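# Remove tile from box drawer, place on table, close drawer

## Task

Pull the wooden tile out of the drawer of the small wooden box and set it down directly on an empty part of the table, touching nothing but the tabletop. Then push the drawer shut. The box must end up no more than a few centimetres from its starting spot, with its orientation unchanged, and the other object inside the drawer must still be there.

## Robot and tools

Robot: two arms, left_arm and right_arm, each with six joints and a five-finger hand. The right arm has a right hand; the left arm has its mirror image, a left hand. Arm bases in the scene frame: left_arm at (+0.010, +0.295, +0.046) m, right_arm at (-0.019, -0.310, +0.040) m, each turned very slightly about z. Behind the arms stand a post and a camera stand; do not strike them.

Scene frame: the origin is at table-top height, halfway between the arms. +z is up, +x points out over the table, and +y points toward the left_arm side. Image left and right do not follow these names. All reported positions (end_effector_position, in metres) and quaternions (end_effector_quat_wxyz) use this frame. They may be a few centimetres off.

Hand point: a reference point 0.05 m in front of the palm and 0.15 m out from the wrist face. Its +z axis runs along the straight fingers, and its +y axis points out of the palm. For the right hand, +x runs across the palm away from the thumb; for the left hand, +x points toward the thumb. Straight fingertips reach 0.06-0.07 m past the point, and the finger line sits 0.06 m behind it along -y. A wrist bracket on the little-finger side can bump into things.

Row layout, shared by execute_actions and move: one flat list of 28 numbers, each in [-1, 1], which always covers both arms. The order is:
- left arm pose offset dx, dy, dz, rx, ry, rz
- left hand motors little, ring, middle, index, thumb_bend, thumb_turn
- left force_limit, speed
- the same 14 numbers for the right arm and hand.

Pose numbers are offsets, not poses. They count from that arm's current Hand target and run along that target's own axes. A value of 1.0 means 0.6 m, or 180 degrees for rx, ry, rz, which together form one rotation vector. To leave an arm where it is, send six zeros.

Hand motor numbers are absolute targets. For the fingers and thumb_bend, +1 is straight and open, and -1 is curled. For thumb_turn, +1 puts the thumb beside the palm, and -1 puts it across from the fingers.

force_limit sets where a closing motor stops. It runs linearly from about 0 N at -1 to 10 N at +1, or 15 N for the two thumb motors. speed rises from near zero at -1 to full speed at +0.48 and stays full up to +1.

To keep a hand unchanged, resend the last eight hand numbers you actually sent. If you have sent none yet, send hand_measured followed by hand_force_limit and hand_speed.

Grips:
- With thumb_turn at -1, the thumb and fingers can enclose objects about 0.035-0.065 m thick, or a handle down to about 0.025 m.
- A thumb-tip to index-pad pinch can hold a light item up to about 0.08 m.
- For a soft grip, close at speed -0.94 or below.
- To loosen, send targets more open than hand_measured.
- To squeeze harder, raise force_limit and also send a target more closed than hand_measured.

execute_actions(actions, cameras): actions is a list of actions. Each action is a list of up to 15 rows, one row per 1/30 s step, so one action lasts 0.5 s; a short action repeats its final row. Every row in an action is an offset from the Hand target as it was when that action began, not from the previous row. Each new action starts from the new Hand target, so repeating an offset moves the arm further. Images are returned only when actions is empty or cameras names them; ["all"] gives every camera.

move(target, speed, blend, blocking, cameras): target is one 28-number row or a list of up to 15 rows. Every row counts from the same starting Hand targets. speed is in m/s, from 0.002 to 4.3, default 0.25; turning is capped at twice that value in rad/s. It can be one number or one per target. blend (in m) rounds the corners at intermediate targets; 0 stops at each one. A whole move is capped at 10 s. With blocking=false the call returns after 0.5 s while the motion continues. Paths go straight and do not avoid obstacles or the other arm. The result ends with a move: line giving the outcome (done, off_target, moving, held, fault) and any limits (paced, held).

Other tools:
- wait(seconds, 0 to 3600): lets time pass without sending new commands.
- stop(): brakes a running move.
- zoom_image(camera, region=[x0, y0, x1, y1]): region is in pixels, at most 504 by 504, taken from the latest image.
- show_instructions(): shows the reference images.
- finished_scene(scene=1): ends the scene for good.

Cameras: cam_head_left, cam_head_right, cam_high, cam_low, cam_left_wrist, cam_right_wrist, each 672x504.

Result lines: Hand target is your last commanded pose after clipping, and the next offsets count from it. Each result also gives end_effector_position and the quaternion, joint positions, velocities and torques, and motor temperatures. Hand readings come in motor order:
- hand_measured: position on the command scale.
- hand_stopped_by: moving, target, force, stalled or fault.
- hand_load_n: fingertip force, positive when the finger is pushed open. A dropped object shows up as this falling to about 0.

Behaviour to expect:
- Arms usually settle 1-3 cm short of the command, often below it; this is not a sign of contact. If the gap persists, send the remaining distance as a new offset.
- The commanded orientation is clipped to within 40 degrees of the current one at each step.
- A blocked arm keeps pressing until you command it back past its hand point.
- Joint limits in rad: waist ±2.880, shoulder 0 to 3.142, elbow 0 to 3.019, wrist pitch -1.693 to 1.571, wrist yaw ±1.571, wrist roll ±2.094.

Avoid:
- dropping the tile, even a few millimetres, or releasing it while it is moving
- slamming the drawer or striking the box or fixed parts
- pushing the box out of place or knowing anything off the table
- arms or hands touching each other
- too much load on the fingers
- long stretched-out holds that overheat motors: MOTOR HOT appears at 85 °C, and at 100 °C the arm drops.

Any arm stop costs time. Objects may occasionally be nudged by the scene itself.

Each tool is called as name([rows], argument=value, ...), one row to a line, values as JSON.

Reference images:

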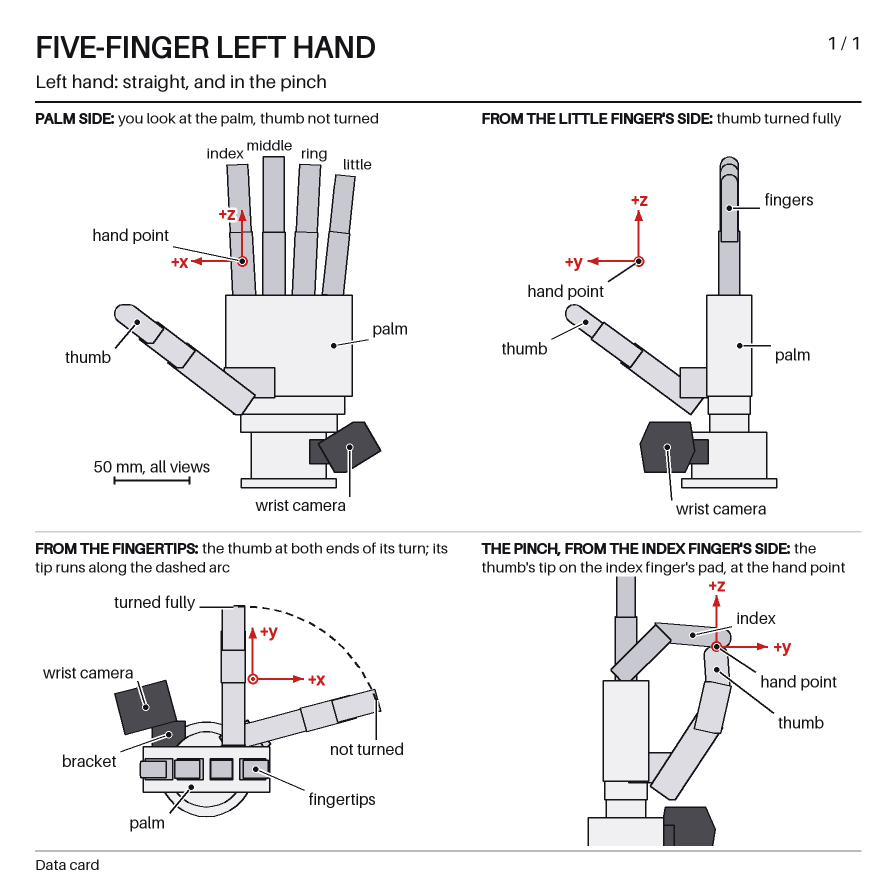

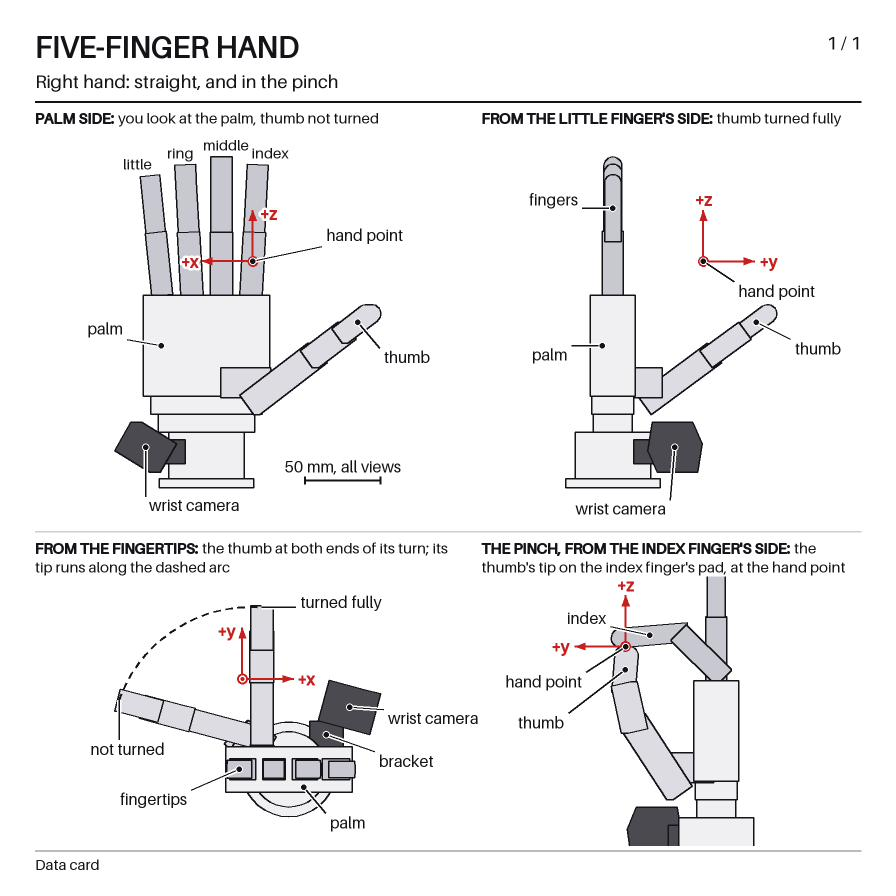

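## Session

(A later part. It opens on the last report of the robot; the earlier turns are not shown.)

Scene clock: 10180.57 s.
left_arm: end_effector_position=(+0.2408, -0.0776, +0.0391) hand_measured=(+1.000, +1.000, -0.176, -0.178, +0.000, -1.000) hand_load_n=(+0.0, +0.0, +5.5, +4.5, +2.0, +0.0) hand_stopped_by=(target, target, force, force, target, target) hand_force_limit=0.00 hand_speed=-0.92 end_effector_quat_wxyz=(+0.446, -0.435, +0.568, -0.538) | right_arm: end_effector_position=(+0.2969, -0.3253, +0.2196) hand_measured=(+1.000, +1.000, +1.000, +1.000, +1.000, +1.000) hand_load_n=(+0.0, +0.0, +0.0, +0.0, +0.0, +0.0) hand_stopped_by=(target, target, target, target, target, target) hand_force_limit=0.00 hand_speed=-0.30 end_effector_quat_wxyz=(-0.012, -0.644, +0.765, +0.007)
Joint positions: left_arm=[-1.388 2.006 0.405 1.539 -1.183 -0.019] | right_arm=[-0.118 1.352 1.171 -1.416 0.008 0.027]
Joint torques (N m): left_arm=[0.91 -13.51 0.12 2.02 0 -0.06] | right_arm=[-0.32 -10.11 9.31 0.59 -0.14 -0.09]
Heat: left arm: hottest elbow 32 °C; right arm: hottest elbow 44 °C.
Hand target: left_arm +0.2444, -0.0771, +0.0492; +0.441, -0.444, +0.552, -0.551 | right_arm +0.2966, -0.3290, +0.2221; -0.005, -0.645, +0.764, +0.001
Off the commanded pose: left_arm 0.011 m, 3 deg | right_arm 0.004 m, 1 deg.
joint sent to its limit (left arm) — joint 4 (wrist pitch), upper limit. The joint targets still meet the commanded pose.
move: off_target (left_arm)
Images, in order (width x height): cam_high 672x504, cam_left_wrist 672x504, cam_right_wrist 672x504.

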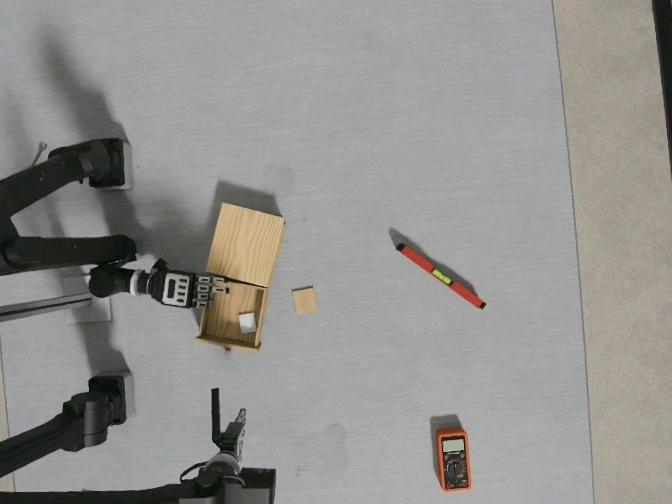

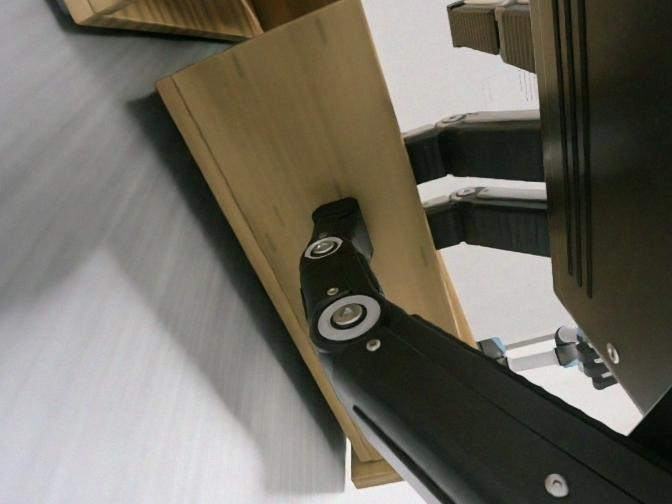

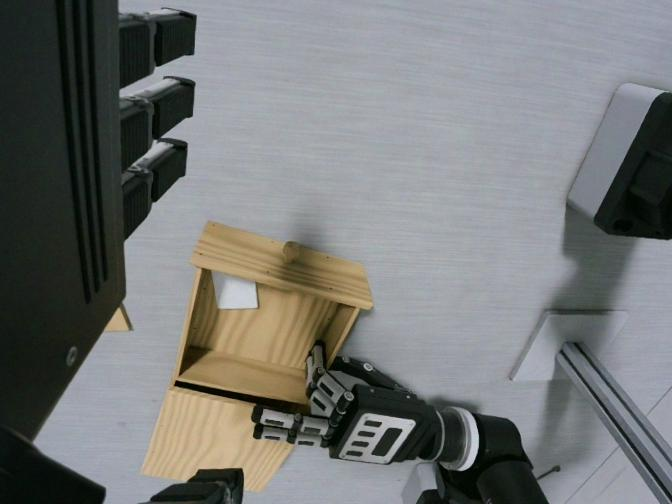

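move(target=[-0.0312,0,-0.0055,0,0.0278,0,1,1,-0.25,-0.25,0,-1,0,-0.92,0,0,0,0,0,0,1,1,1,1,1,1,0.0,-0.3], speed=0.04, cameras=["cam_left_wrist","cam_right_wrist","cam_high","cam_low"])

zoom_image(camera="cam_high", region=[190, 255, 290, 355])

zoom_image(camera="cam_right_wrist", region=[130, 200, 430, 480])

Scene clock: 10240.73 s.
left_arm: end_effector_position=(+0.2411, -0.0610, +0.0402) hand_measured=(+1.000, +1.000, -0.176, -0.178, +0.000, -1.000) hand_load_n=(+0.0, -0.5, +5.5, +4.5, +2.0, +0.0) hand_stopped_by=(target, target, force, force, target, target) hand_force_limit=0.00 hand_speed=-0.92 end_effector_quat_wxyz=(+0.416, -0.417, +0.594, -0.549) | right_arm: end_effector_position=(+0.2969, -0.3253, +0.2196) hand_measured=(+1.000, +1.000, +1.000, +1.000, +1.000, +1.000) hand_load_n=(+0.0, +0.0, +0.0, +0.0, +0.0, +0.0) hand_stopped_by=(target, target, target, target, target, target) hand_force_limit=0.00 hand_speed=-0.30 end_effector_quat_wxyz=(-0.012, -0.644, +0.765, +0.007)
Joint positions: left_arm=[-1.338 1.966 0.323 1.539 -1.045 -0.053] | right_arm=[-0.118 1.352 1.171 -1.416 0.008 0.027]
Joint torques (N m): left_arm=[0.97 -12.16 -0.38 2.17 -0.14 -0.05] | right_arm=[-0.26 -10.05 9.29 0.58 -0.14 -0.09]
Heat: left arm: hottest elbow 32 °C; right arm: hottest elbow 44 °C.
Hand target: left_arm +0.2453, -0.0582, +0.0492; +0.417, -0.419, +0.571, -0.570 | right_arm +0.2966, -0.3290, +0.2221; -0.005, -0.645, +0.764, +0.001
Off the commanded pose: left_arm 0.010 m, 4 deg | right_arm 0.004 m, 1 deg.
joint sent to its limit (left arm) — joint 4 (wrist pitch), upper limit. The joint targets still meet the commanded pose.
move: off_target (left_arm)
Images, in order (width x height): cam_high 672x504, cam_low 672x504, cam_left_wrist 672x504, cam_right_wrist 672x504.

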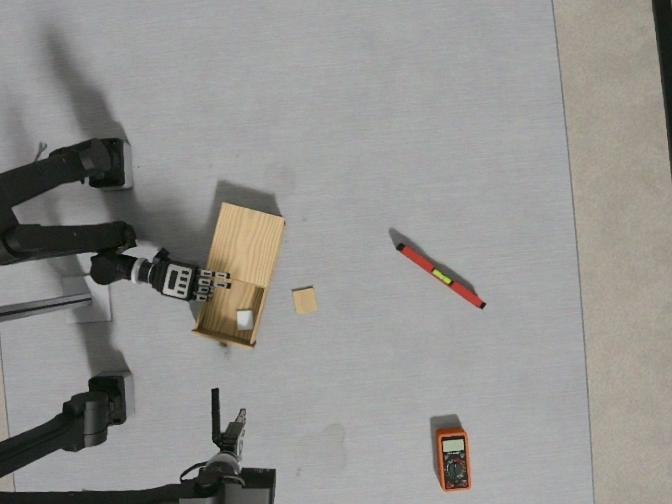

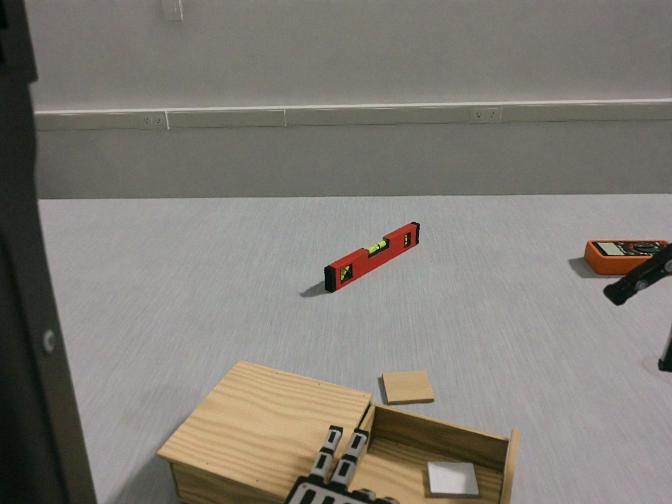

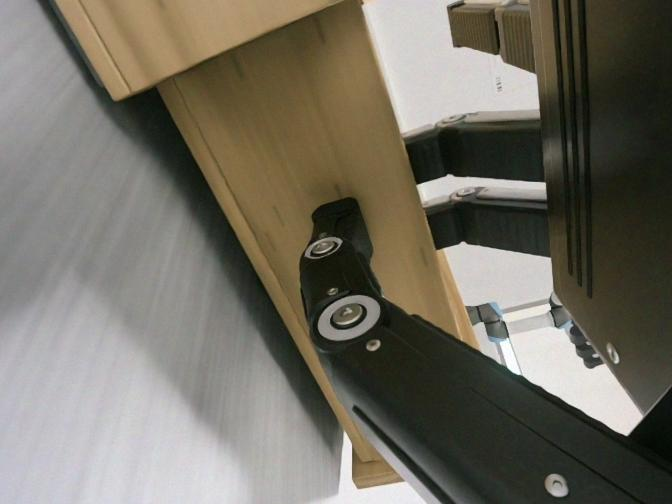

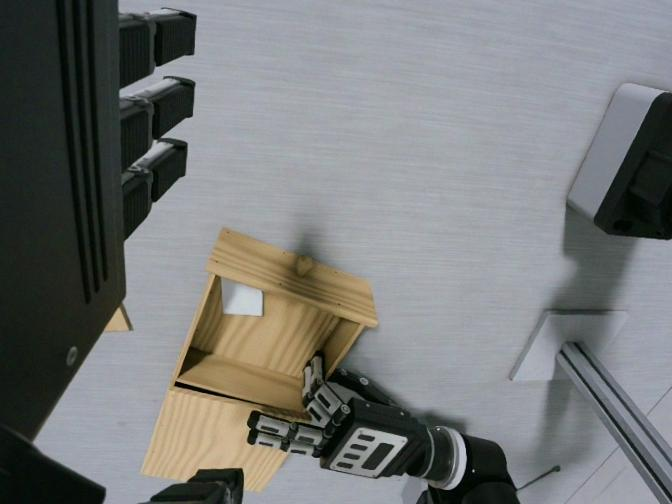

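Scaled by 5.040 from the camera's image (finer frame: 960x720).

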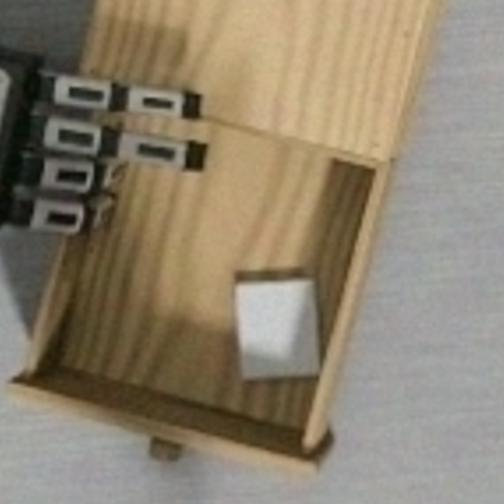

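Scaled by 1.680 from the camera's image (finer frame: 960x720).

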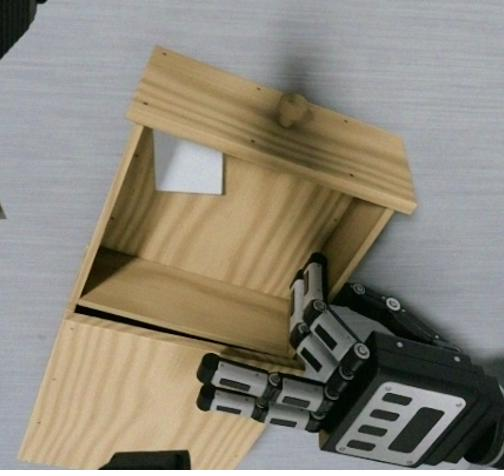

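zoom_image(camera="cam_left_wrist", region=[20, 0, 380, 270])

zoom_image(camera="cam_high", region=[240, 260, 290, 310])

Scaled by 1.400 from the camera's image (finer frame: 960x720).

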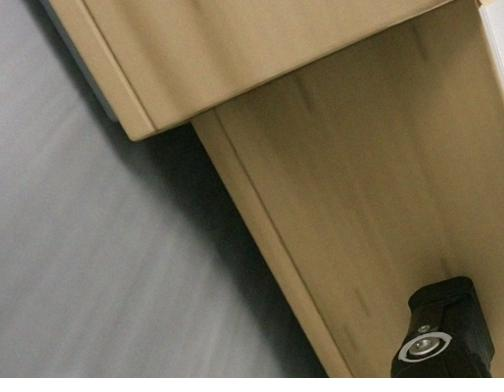

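Scaled by 10.080 from the camera's image (finer frame: 960x720).

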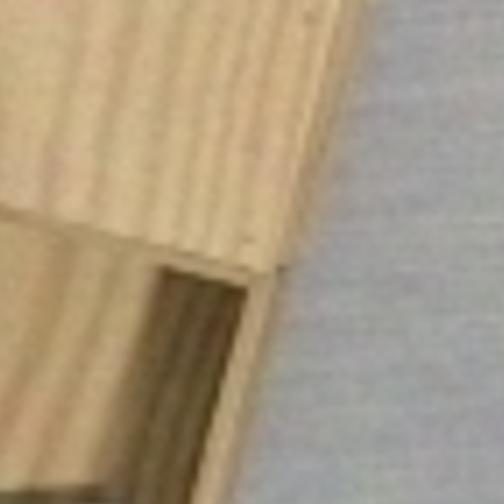

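move(target=[-0.016,0,-0.0045,0,0.0167,0,1,1,-0.25,-0.25,0,-1,0,-0.92,0,0,0,0,0,0,1,1,1,1,1,1,0.0,-0.3], speed=0.03, cameras=["cam_left_wrist","cam_right_wrist","cam_high"])

zoom_image(camera="cam_high", region=[190, 255, 290, 355])

zoom_image(camera="cam_left_wrist", region=[20, 0, 380, 270])

zoom_image(camera="cam_right_wrist", region=[130, 200, 430, 480])

Scene clock: 10288.43 s.
left_arm: end_effector_position=(+0.2412, -0.0516, +0.0405) hand_measured=(+1.000, +1.000, -0.176, -0.178, +0.000, -1.000) hand_load_n=(+0.0, -0.5, +6.0, +4.5, +2.5, +0.0) hand_stopped_by=(target, target, force, force, target, target) hand_force_limit=0.00 hand_speed=-0.92 end_effector_quat_wxyz=(+0.398, -0.406, +0.609, -0.553) | right_arm: end_effector_position=(+0.2969, -0.3253, +0.2196) hand_measured=(+1.000, +1.000, +1.000, +1.000, +1.000, +1.000) hand_load_n=(+0.0, +0.0, +0.0, +0.0, -0.5, +0.0) hand_stopped_by=(target, target, target, target, target, target) hand_force_limit=0.00 hand_speed=-0.30 end_effector_quat_wxyz=(-0.012, -0.644, +0.765, +0.007)
Joint positions: left_arm=[-1.302 1.942 0.279 1.539 -0.959 -0.067] | right_arm=[-0.118 1.352 1.171 -1.416 0.008 0.027]
Joint torques (N m): left_arm=[1.2 -11.81 -0.49 2.25 -0.18 -0.06] | right_arm=[-0.26 -10.11 9.31 0.58 -0.14 -0.1]
Motor temperatures (°C): left_arm=[26 30 31 28 25 29] | right_arm=[29 32 44 24 26 29]
Heat: left arm: hottest elbow 31 °C; right arm: hottest elbow 44 °C.
Hand target: left_arm +0.2456, -0.0481, +0.0493; +0.402, -0.404, +0.581, -0.581 | right_arm +0.2966, -0.3290, +0.2221; -0.005, -0.645, +0.764, +0.001
Off the commanded pose: left_arm 0.010 m, 4 deg | right_arm 0.004 m, 1 deg.
joint sent to its limit (left arm) — joint 4 (wrist pitch), upper limit. The joint targets are off in orientation, not in position.
move: off_target (left_arm)
Images, in order (width x height): cam_high 672x504, cam_left_wrist 672x504, cam_right_wrist 672x504.

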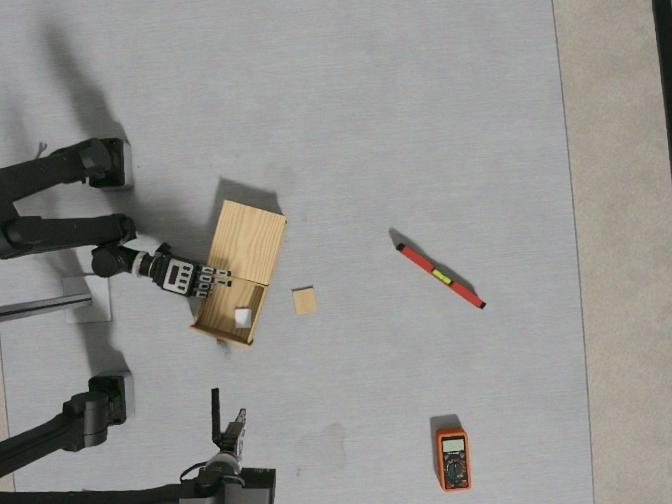

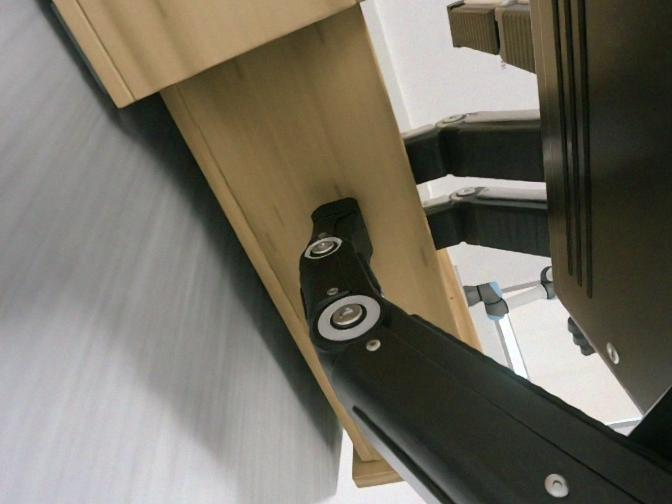

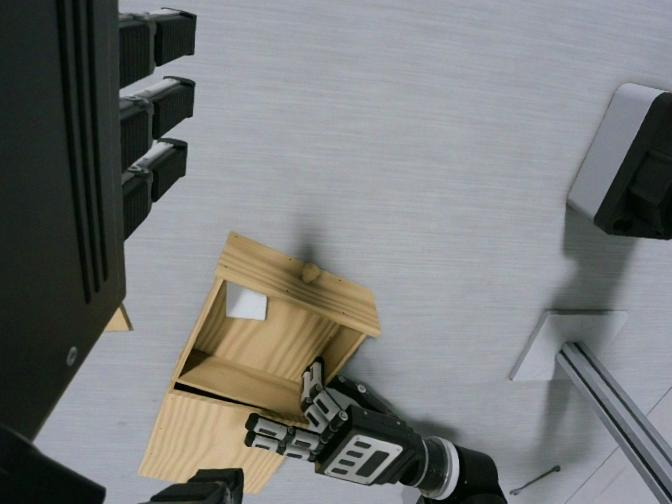

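Scaled by 5.040 from the camera's image (finer frame: 960x720).

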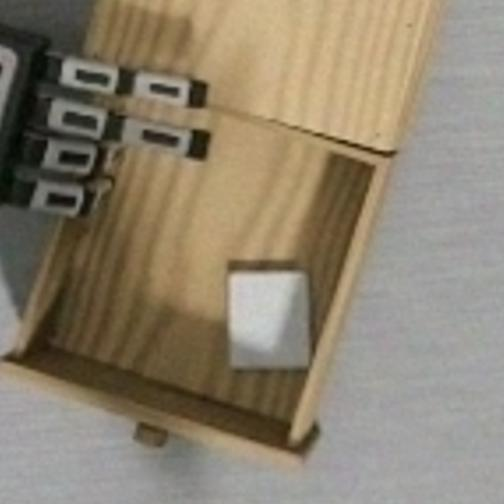

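Scaled by 1.400 from the camera's image (finer frame: 960x720).

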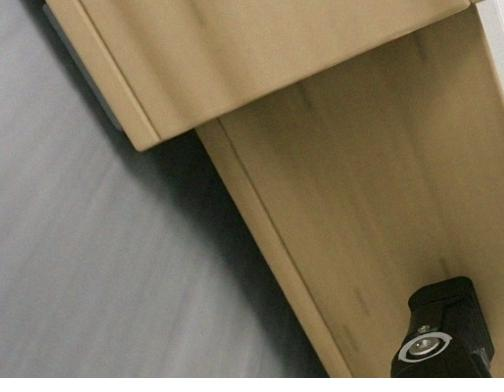

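Scaled by 1.680 from the camera's image (finer frame: 960x720).

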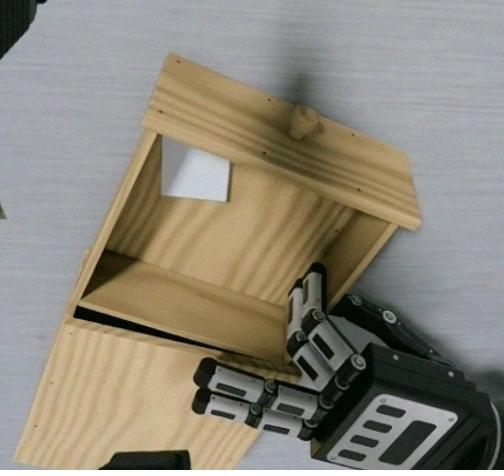

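zoom_image(camera="cam_high", region=[240, 260, 290, 310])

zoom_image(camera="cam_high", region=[190, 245, 240, 295])

zoom_image(camera="cam_high", region=[200, 190, 300, 290])

Scaled by 10.080 from the camera's image (finer frame: 960x720).

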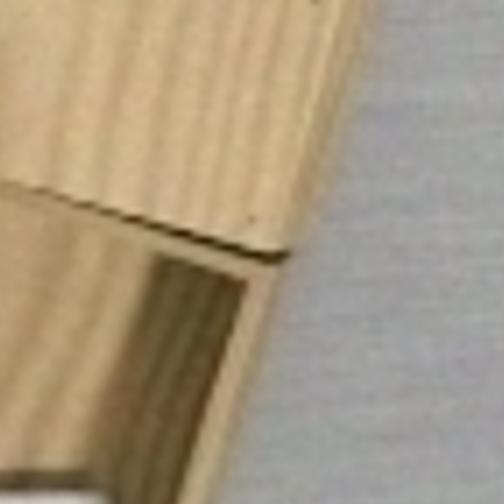

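Scaled by 10.080 from the camera's image (finer frame: 960x720).

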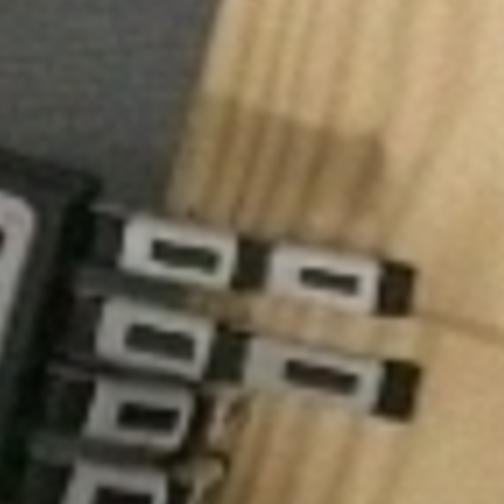

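Scaled by 5.040 from the camera's image (finer frame: 960x720).

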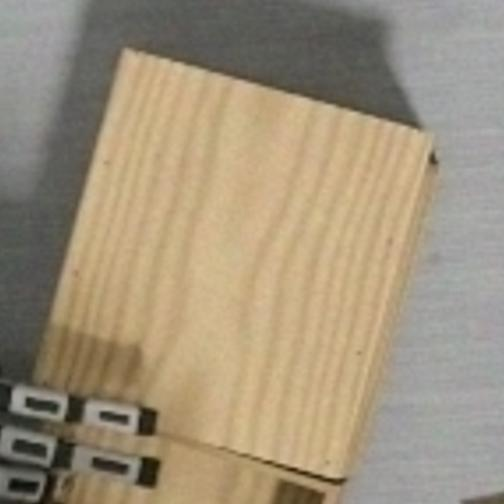

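zoom_image(camera="cam_left_wrist", region=[60, 40, 220, 160])

zoom_image(camera="cam_left_wrist", region=[250, 0, 450, 150])

Scaled by 3.150 from the camera's image (finer frame: 960x720).

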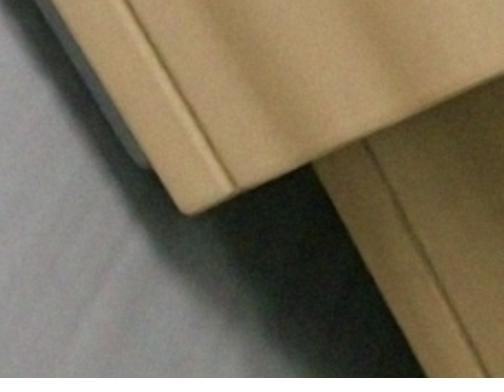

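Scaled by 2.520 from the camera's image (finer frame: 960x720).

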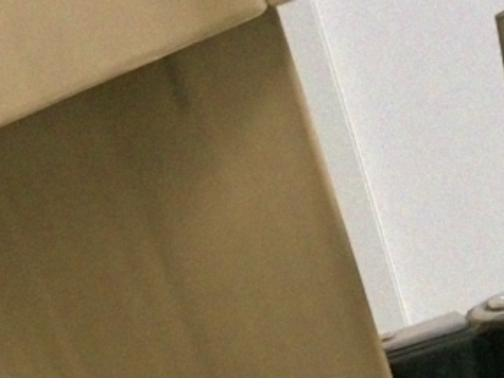

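wait(seconds=0.1, cameras=["cam_low","cam_head_left","cam_head_right"])

zoom_image(camera="cam_low", region=[150, 340, 550, 504])

zoom_image(camera="cam_head_left", region=[220, 250, 360, 350])

zoom_image(camera="cam_head_right", region=[220, 250, 360, 350])

Scene clock: 10394.50 s.
left_arm: end_effector_position=(+0.2412, -0.0516, +0.0405) hand_measured=(+1.000, +1.000, -0.176, -0.178, +0.000, -1.000) hand_load_n=(+0.0, +0.0, +6.0, +4.5, +2.0, +0.0) hand_stopped_by=(target, target, force, force, target, target) hand_force_limit=0.00 hand_speed=-0.92 end_effector_quat_wxyz=(+0.398, -0.406, +0.609, -0.553) | right_arm: end_effector_position=(+0.2969, -0.3253, +0.2196) hand_measured=(+1.000, +1.000, +1.000, +1.000, +1.000, +1.000) hand_load_n=(+0.0, +0.0, +0.0, +0.0, +0.0, +0.0) hand_stopped_by=(target, target, target, target, target, target) hand_force_limit=0.00 hand_speed=-0.30 end_effector_quat_wxyz=(-0.012, -0.644, +0.765, +0.007)
Joint positions: left_arm=[-1.302 1.942 0.279 1.539 -0.959 -0.067] | right_arm=[-0.118 1.352 1.171 -1.416 0.008 0.027]
Joint torques (N m): left_arm=[1.2 -11.63 -0.46 2.17 -0.17 -0.08] | right_arm=[-0.26 -10.11 9.31 0.57 -0.14 -0.1]
Heat: left arm: hottest elbow 31 °C; right arm: hottest elbow 43 °C.
Hand target: left_arm +0.2456, -0.0481, +0.0493; +0.402, -0.404, +0.581, -0.581 | right_arm +0.2966, -0.3290, +0.2221; -0.005, -0.645, +0.764, +0.001
Off the commanded pose: left_arm 0.010 m, 4 deg | right_arm 0.004 m, 1 deg.
wait: 0.10 s; at rest from the start
Images, in order (width x height): cam_head_left 672x504, cam_head_right 672x504, cam_low 672x504.

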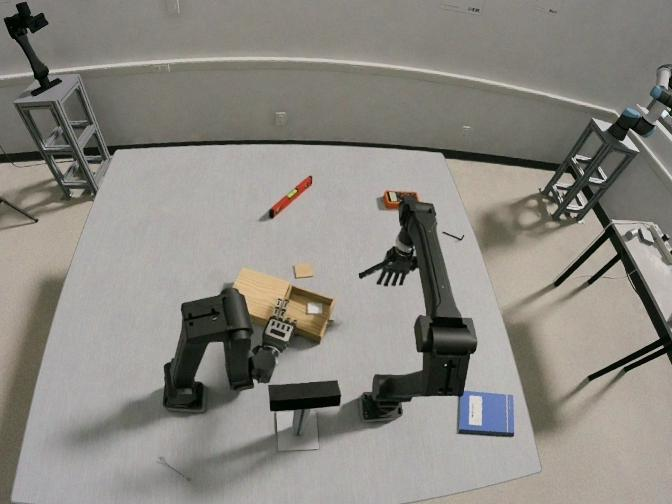

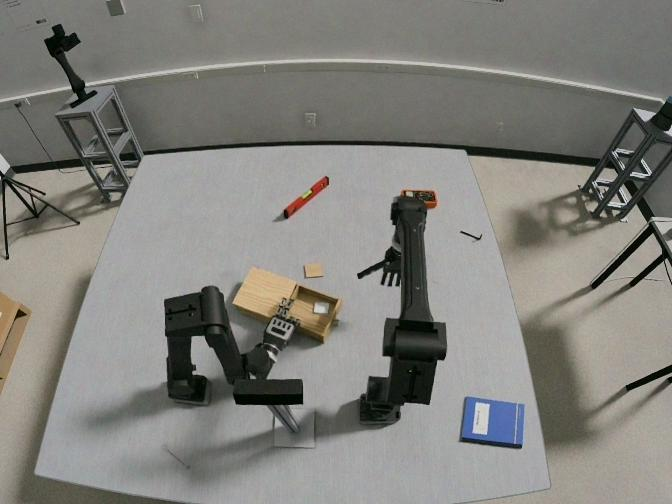

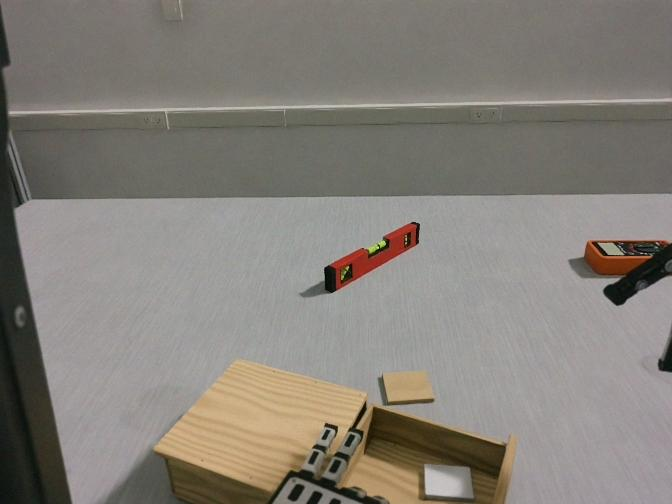

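Scaled by 1.260 from the camera's image (finer frame: 960x720).

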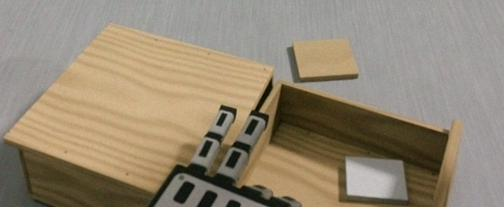

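Scaled by 3.600 from the camera's image (finer frame: 960x720).

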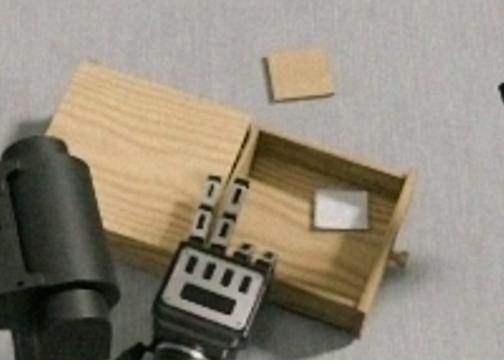

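Scaled by 3.600 from the camera's image (finer frame: 960x720).

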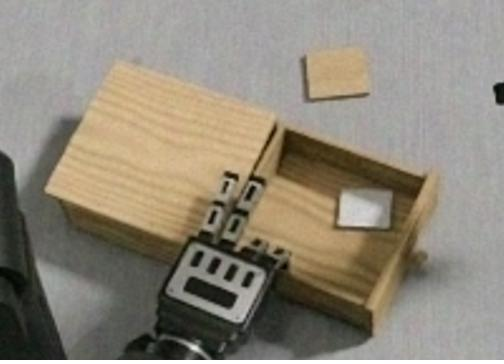

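move(target=[0.0133,0,0.006,0,0,0,1,1,-0.25,-0.25,0,-1,0,-0.92,0,0,0,0,0,0,1,1,1,1,1,1,0.0,-0.3], speed=0.03, cameras=["cam_left_wrist","cam_high"])

zoom_image(camera="cam_high", region=[240, 260, 290, 310])

zoom_image(camera="cam_left_wrist", region=[60, 0, 380, 160])

Scene clock: 10449.80 s.
left_arm: end_effector_position=(+0.2415, -0.0520, +0.0408) hand_measured=(+1.000, +1.000, -0.176, -0.178, +0.000, -1.000) hand_load_n=(+0.0, +0.0, +5.5, +4.5, +2.0, +0.0) hand_stopped_by=(target, target, force, force, target, target) hand_force_limit=0.00 hand_speed=-0.92 end_effector_quat_wxyz=(+0.398, -0.407, +0.608, -0.554) | right_arm: end_effector_position=(+0.2969, -0.3253, +0.2196) hand_measured=(+1.000, +1.000, +1.000, +1.000, +1.000, +1.000) hand_load_n=(+0.5, +0.0, +0.0, +0.0, +0.0, +0.0) hand_stopped_by=(target, target, target, target, target, target) hand_force_limit=0.00 hand_speed=-0.30 end_effector_quat_wxyz=(-0.012, -0.644, +0.765, +0.007)
Joint positions: left_arm=[-1.302 1.942 0.281 1.539 -0.961 -0.067] | right_arm=[-0.118 1.352 1.171 -1.416 0.008 0.027]
Joint torques (N m): left_arm=[0.73 -10.81 1.14 2.18 -0.32 0] | right_arm=[-0.26 -10.11 9.31 0.58 -0.14 -0.09]
Heat: left arm: hottest elbow 30 °C; right arm: hottest elbow 43 °C.
Hand target: left_arm +0.2462, -0.0568, +0.0492; +0.402, -0.404, +0.581, -0.581 | right_arm +0.2966, -0.3290, +0.2221; -0.005, -0.645, +0.764, +0.001
Off the commanded pose: left_arm 0.011 m, 4 deg | right_arm 0.004 m, 1 deg.
joint sent to its limit (left arm) — joint 4 (wrist pitch), upper limit. The joint targets are off in orientation, not in position.
move: off_target (left_arm)
Images, in order (width x height): cam_high 672x504, cam_left_wrist 672x504.

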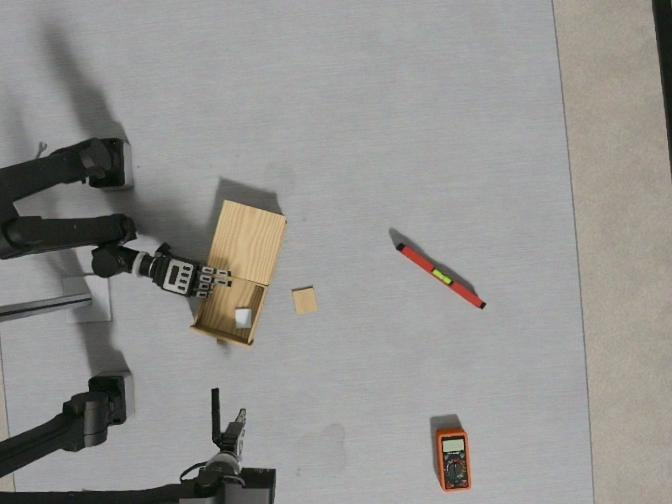

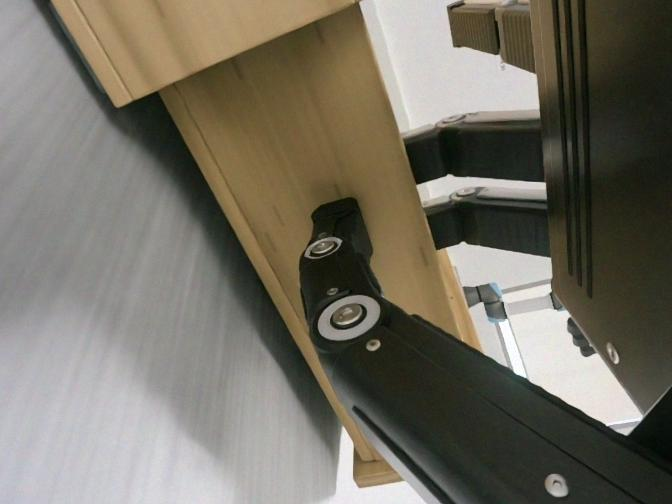

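Scaled by 10.080 from the camera's image (finer frame: 960x720).

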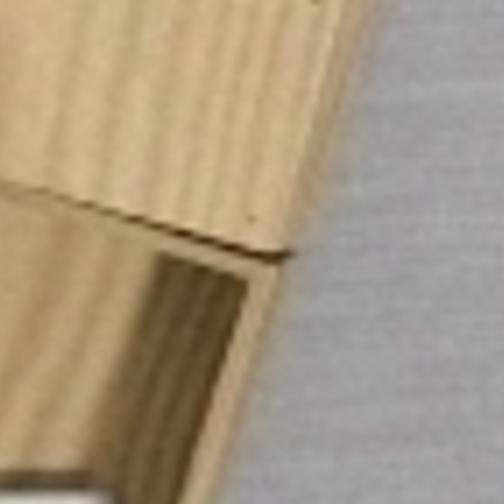

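Scaled by 1.575 from the camera's image (finer frame: 960x720).

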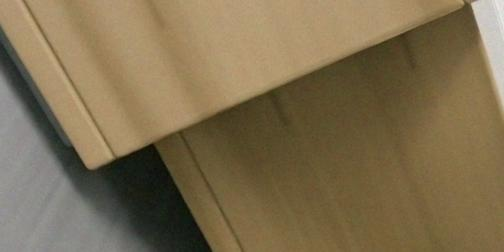

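move(target=[0.010,0,0.006,0,0,0,1,1,-0.25,-0.25,0,-1,0,-0.92,0,0,0,0,0,0,1,1,1,1,1,1,0.0,-0.3], speed=0.03, cameras=["cam_left_wrist","cam_high"])

zoom_image(camera="cam_high", region=[240, 260, 290, 310])

zoom_image(camera="cam_left_wrist", region=[60, 0, 380, 160])

Scene clock: 10468.70 s.
left_arm: end_effector_position=(+0.2435, -0.0578, +0.0433) hand_measured=(+1.000, +1.000, -0.176, -0.178, +0.000, -1.000) hand_load_n=(+0.0, +0.0, +5.0, +4.5, +2.0, +0.0) hand_stopped_by=(target, target, force, force, target, target) hand_force_limit=0.00 hand_speed=-0.92 end_effector_quat_wxyz=(+0.398, -0.409, +0.603, -0.558) | right_arm: end_effector_position=(+0.2969, -0.3253, +0.2196) hand_measured=(+1.000, +1.000, +1.000, +1.000, +1.000, +1.000) hand_load_n=(+0.0, +0.0, +0.0, +0.0, +0.0, +0.0) hand_stopped_by=(target, target, target, target, target, target) hand_force_limit=0.00 hand_speed=-0.30 end_effector_quat_wxyz=(-0.012, -0.644, +0.765, +0.007)
Joint positions: left_arm=[-1.302 1.942 0.295 1.539 -0.964 -0.067] | right_arm=[-0.118 1.352 1.171 -1.416 0.008 0.027]
Joint torques (N m): left_arm=[0.44 -10.4 1.62 2.17 -0.21 0.07] | right_arm=[-0.26 -10.11 9.31 0.58 -0.14 -0.09]
Heat: left arm: hottest elbow 30 °C; right arm: hottest elbow 43 °C.
Hand target: left_arm +0.2475, -0.0638, +0.0493; +0.402, -0.404, +0.581, -0.581 | right_arm +0.2966, -0.3290, +0.2221; -0.005, -0.645, +0.764, +0.001
Off the commanded pose: left_arm 0.009 m, 4 deg | right_arm 0.004 m, 1 deg.
joint sent to its limit (left arm) — joint 4 (wrist pitch), upper limit. The joint targets still meet the commanded pose.
move: off_target (left_arm)
Images, in order (width x height): cam_high 672x504, cam_left_wrist 672x504.

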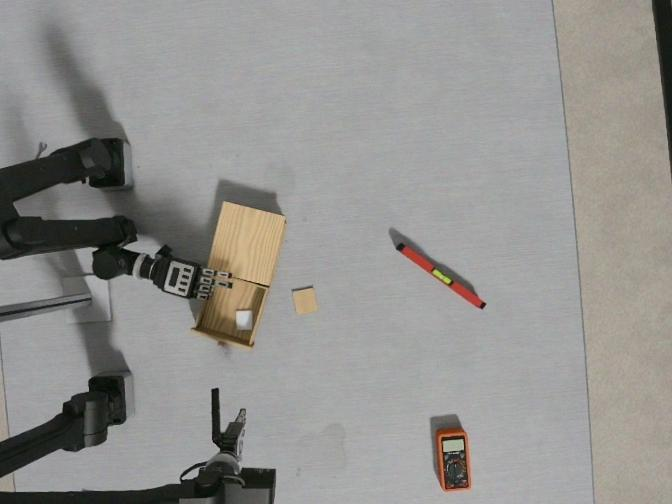

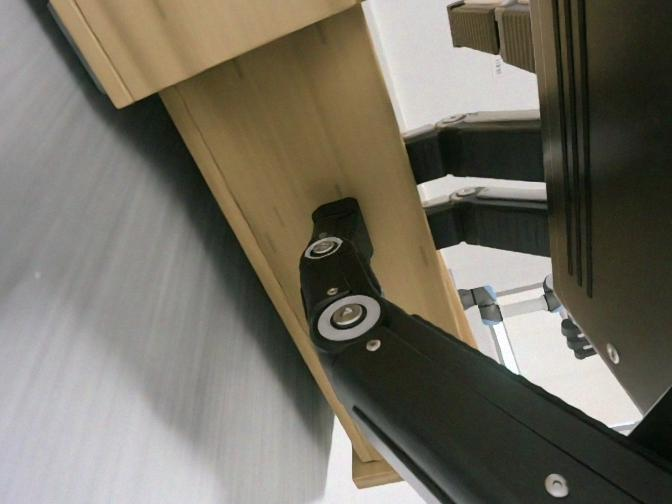

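Scaled by 10.080 from the camera's image (finer frame: 960x720).

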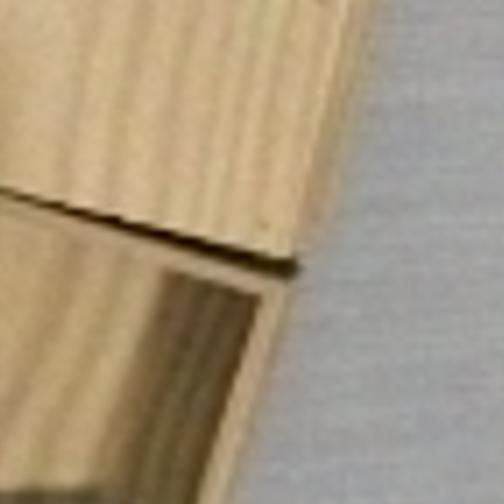

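Scaled by 1.575 from the camera's image (finer frame: 960x720).

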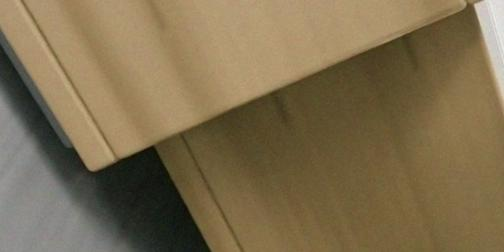

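move(target=[0,0.015,0,0,0,0,1,1,-0.25,-0.25,0,-1,0,-0.92,0,0,0,0,0,0,1,1,1,1,1,1,0.0,-0.3], speed=0.03, cameras=["cam_left_wrist","cam_high","cam_low"])

zoom_image(camera="cam_high", region=[240, 260, 290, 310])

zoom_image(camera="cam_low", region=[150, 340, 550, 504])

zoom_image(camera="cam_left_wrist", region=[60, 0, 380, 160])

Scene clock: 10515.97 s.
left_arm: end_effector_position=(+0.2442, -0.0606, +0.0400) hand_measured=(+1.000, +1.000, -0.176, -0.178, +0.000, -1.000) hand_load_n=(+0.0, +0.0, +5.5, +5.0, +2.0, +0.0) hand_stopped_by=(target, target, force, force, target, target) hand_force_limit=0.00 hand_speed=-0.92 end_effector_quat_wxyz=(+0.398, -0.409, +0.603, -0.557) | right_arm: end_effector_position=(+0.2969, -0.3253, +0.2196) hand_measured=(+1.000, +1.000, +1.000, +1.000, +1.000, +1.000) hand_load_n=(+0.0, +0.0, +0.0, +0.0, +0.0, +0.0) hand_stopped_by=(target, target, target, target, target, target) hand_force_limit=0.00 hand_speed=-0.30 end_effector_quat_wxyz=(-0.012, -0.644, +0.765, +0.007)
Joint positions: left_arm=[-1.302 1.956 0.305 1.539 -0.965 -0.067] | right_arm=[-0.118 1.352 1.171 -1.416 0.008 0.027]
Joint torques (N m): left_arm=[0.62 -9.17 1.32 2.17 -0.22 -0.06] | right_arm=[-0.26 -10.05 9.31 0.59 -0.14 -0.09]
Heat: left arm: hottest elbow 30 °C; right arm: hottest elbow 43 °C.
Hand target: left_arm +0.2474, -0.0637, +0.0402; +0.402, -0.404, +0.581, -0.581 | right_arm +0.2966, -0.3290, +0.2221; -0.005, -0.645, +0.764, +0.001
Off the commanded pose: left_arm 0.005 m, 4 deg | right_arm 0.004 m, 1 deg.
joint sent to its limit (left arm) — joint 4 (wrist pitch), upper limit. The joint targets are off in orientation, not in position.
move: off_target (left_arm)
Images, in order (width x height): cam_high 672x504, cam_low 672x504, cam_left_wrist 672x504.

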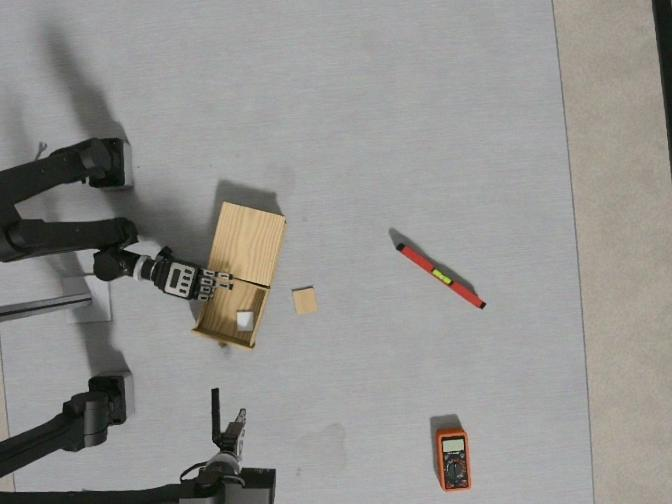

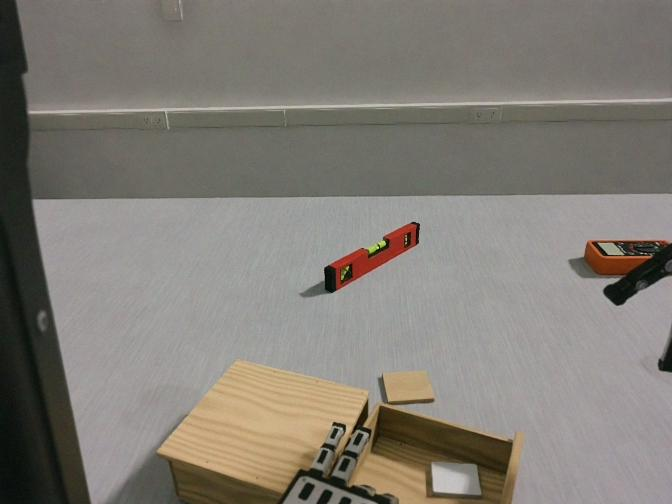

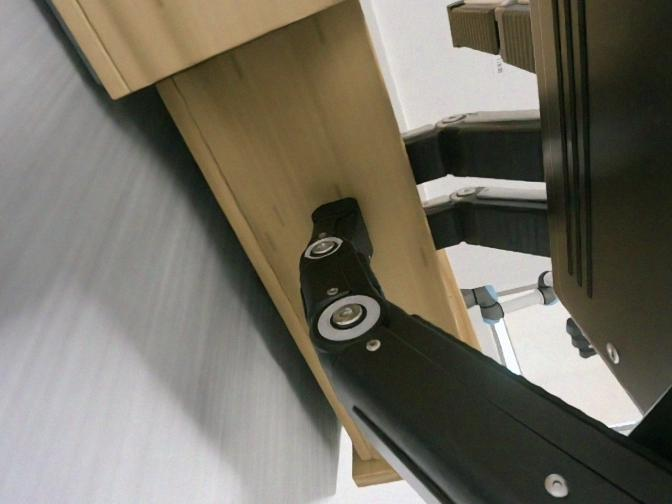

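Scaled by 10.080 from the camera's image (finer frame: 960x720).

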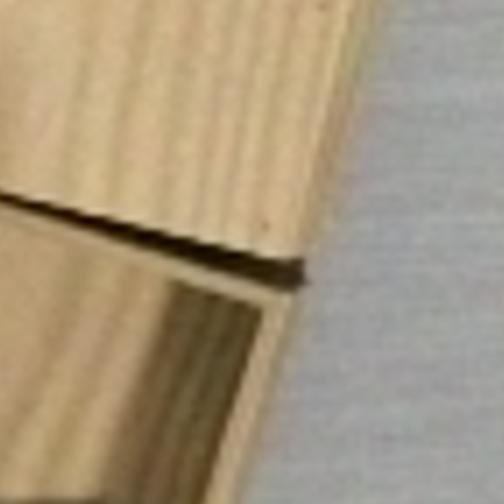

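Scaled by 1.260 from the camera's image (finer frame: 960x720).

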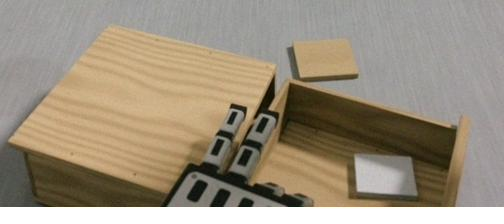

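Scaled by 1.575 from the camera's image (finer frame: 960x720).

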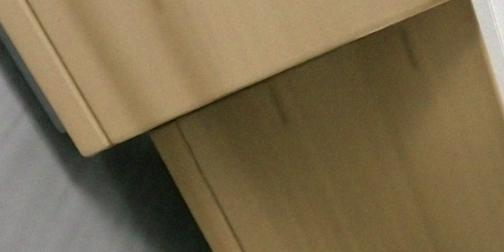

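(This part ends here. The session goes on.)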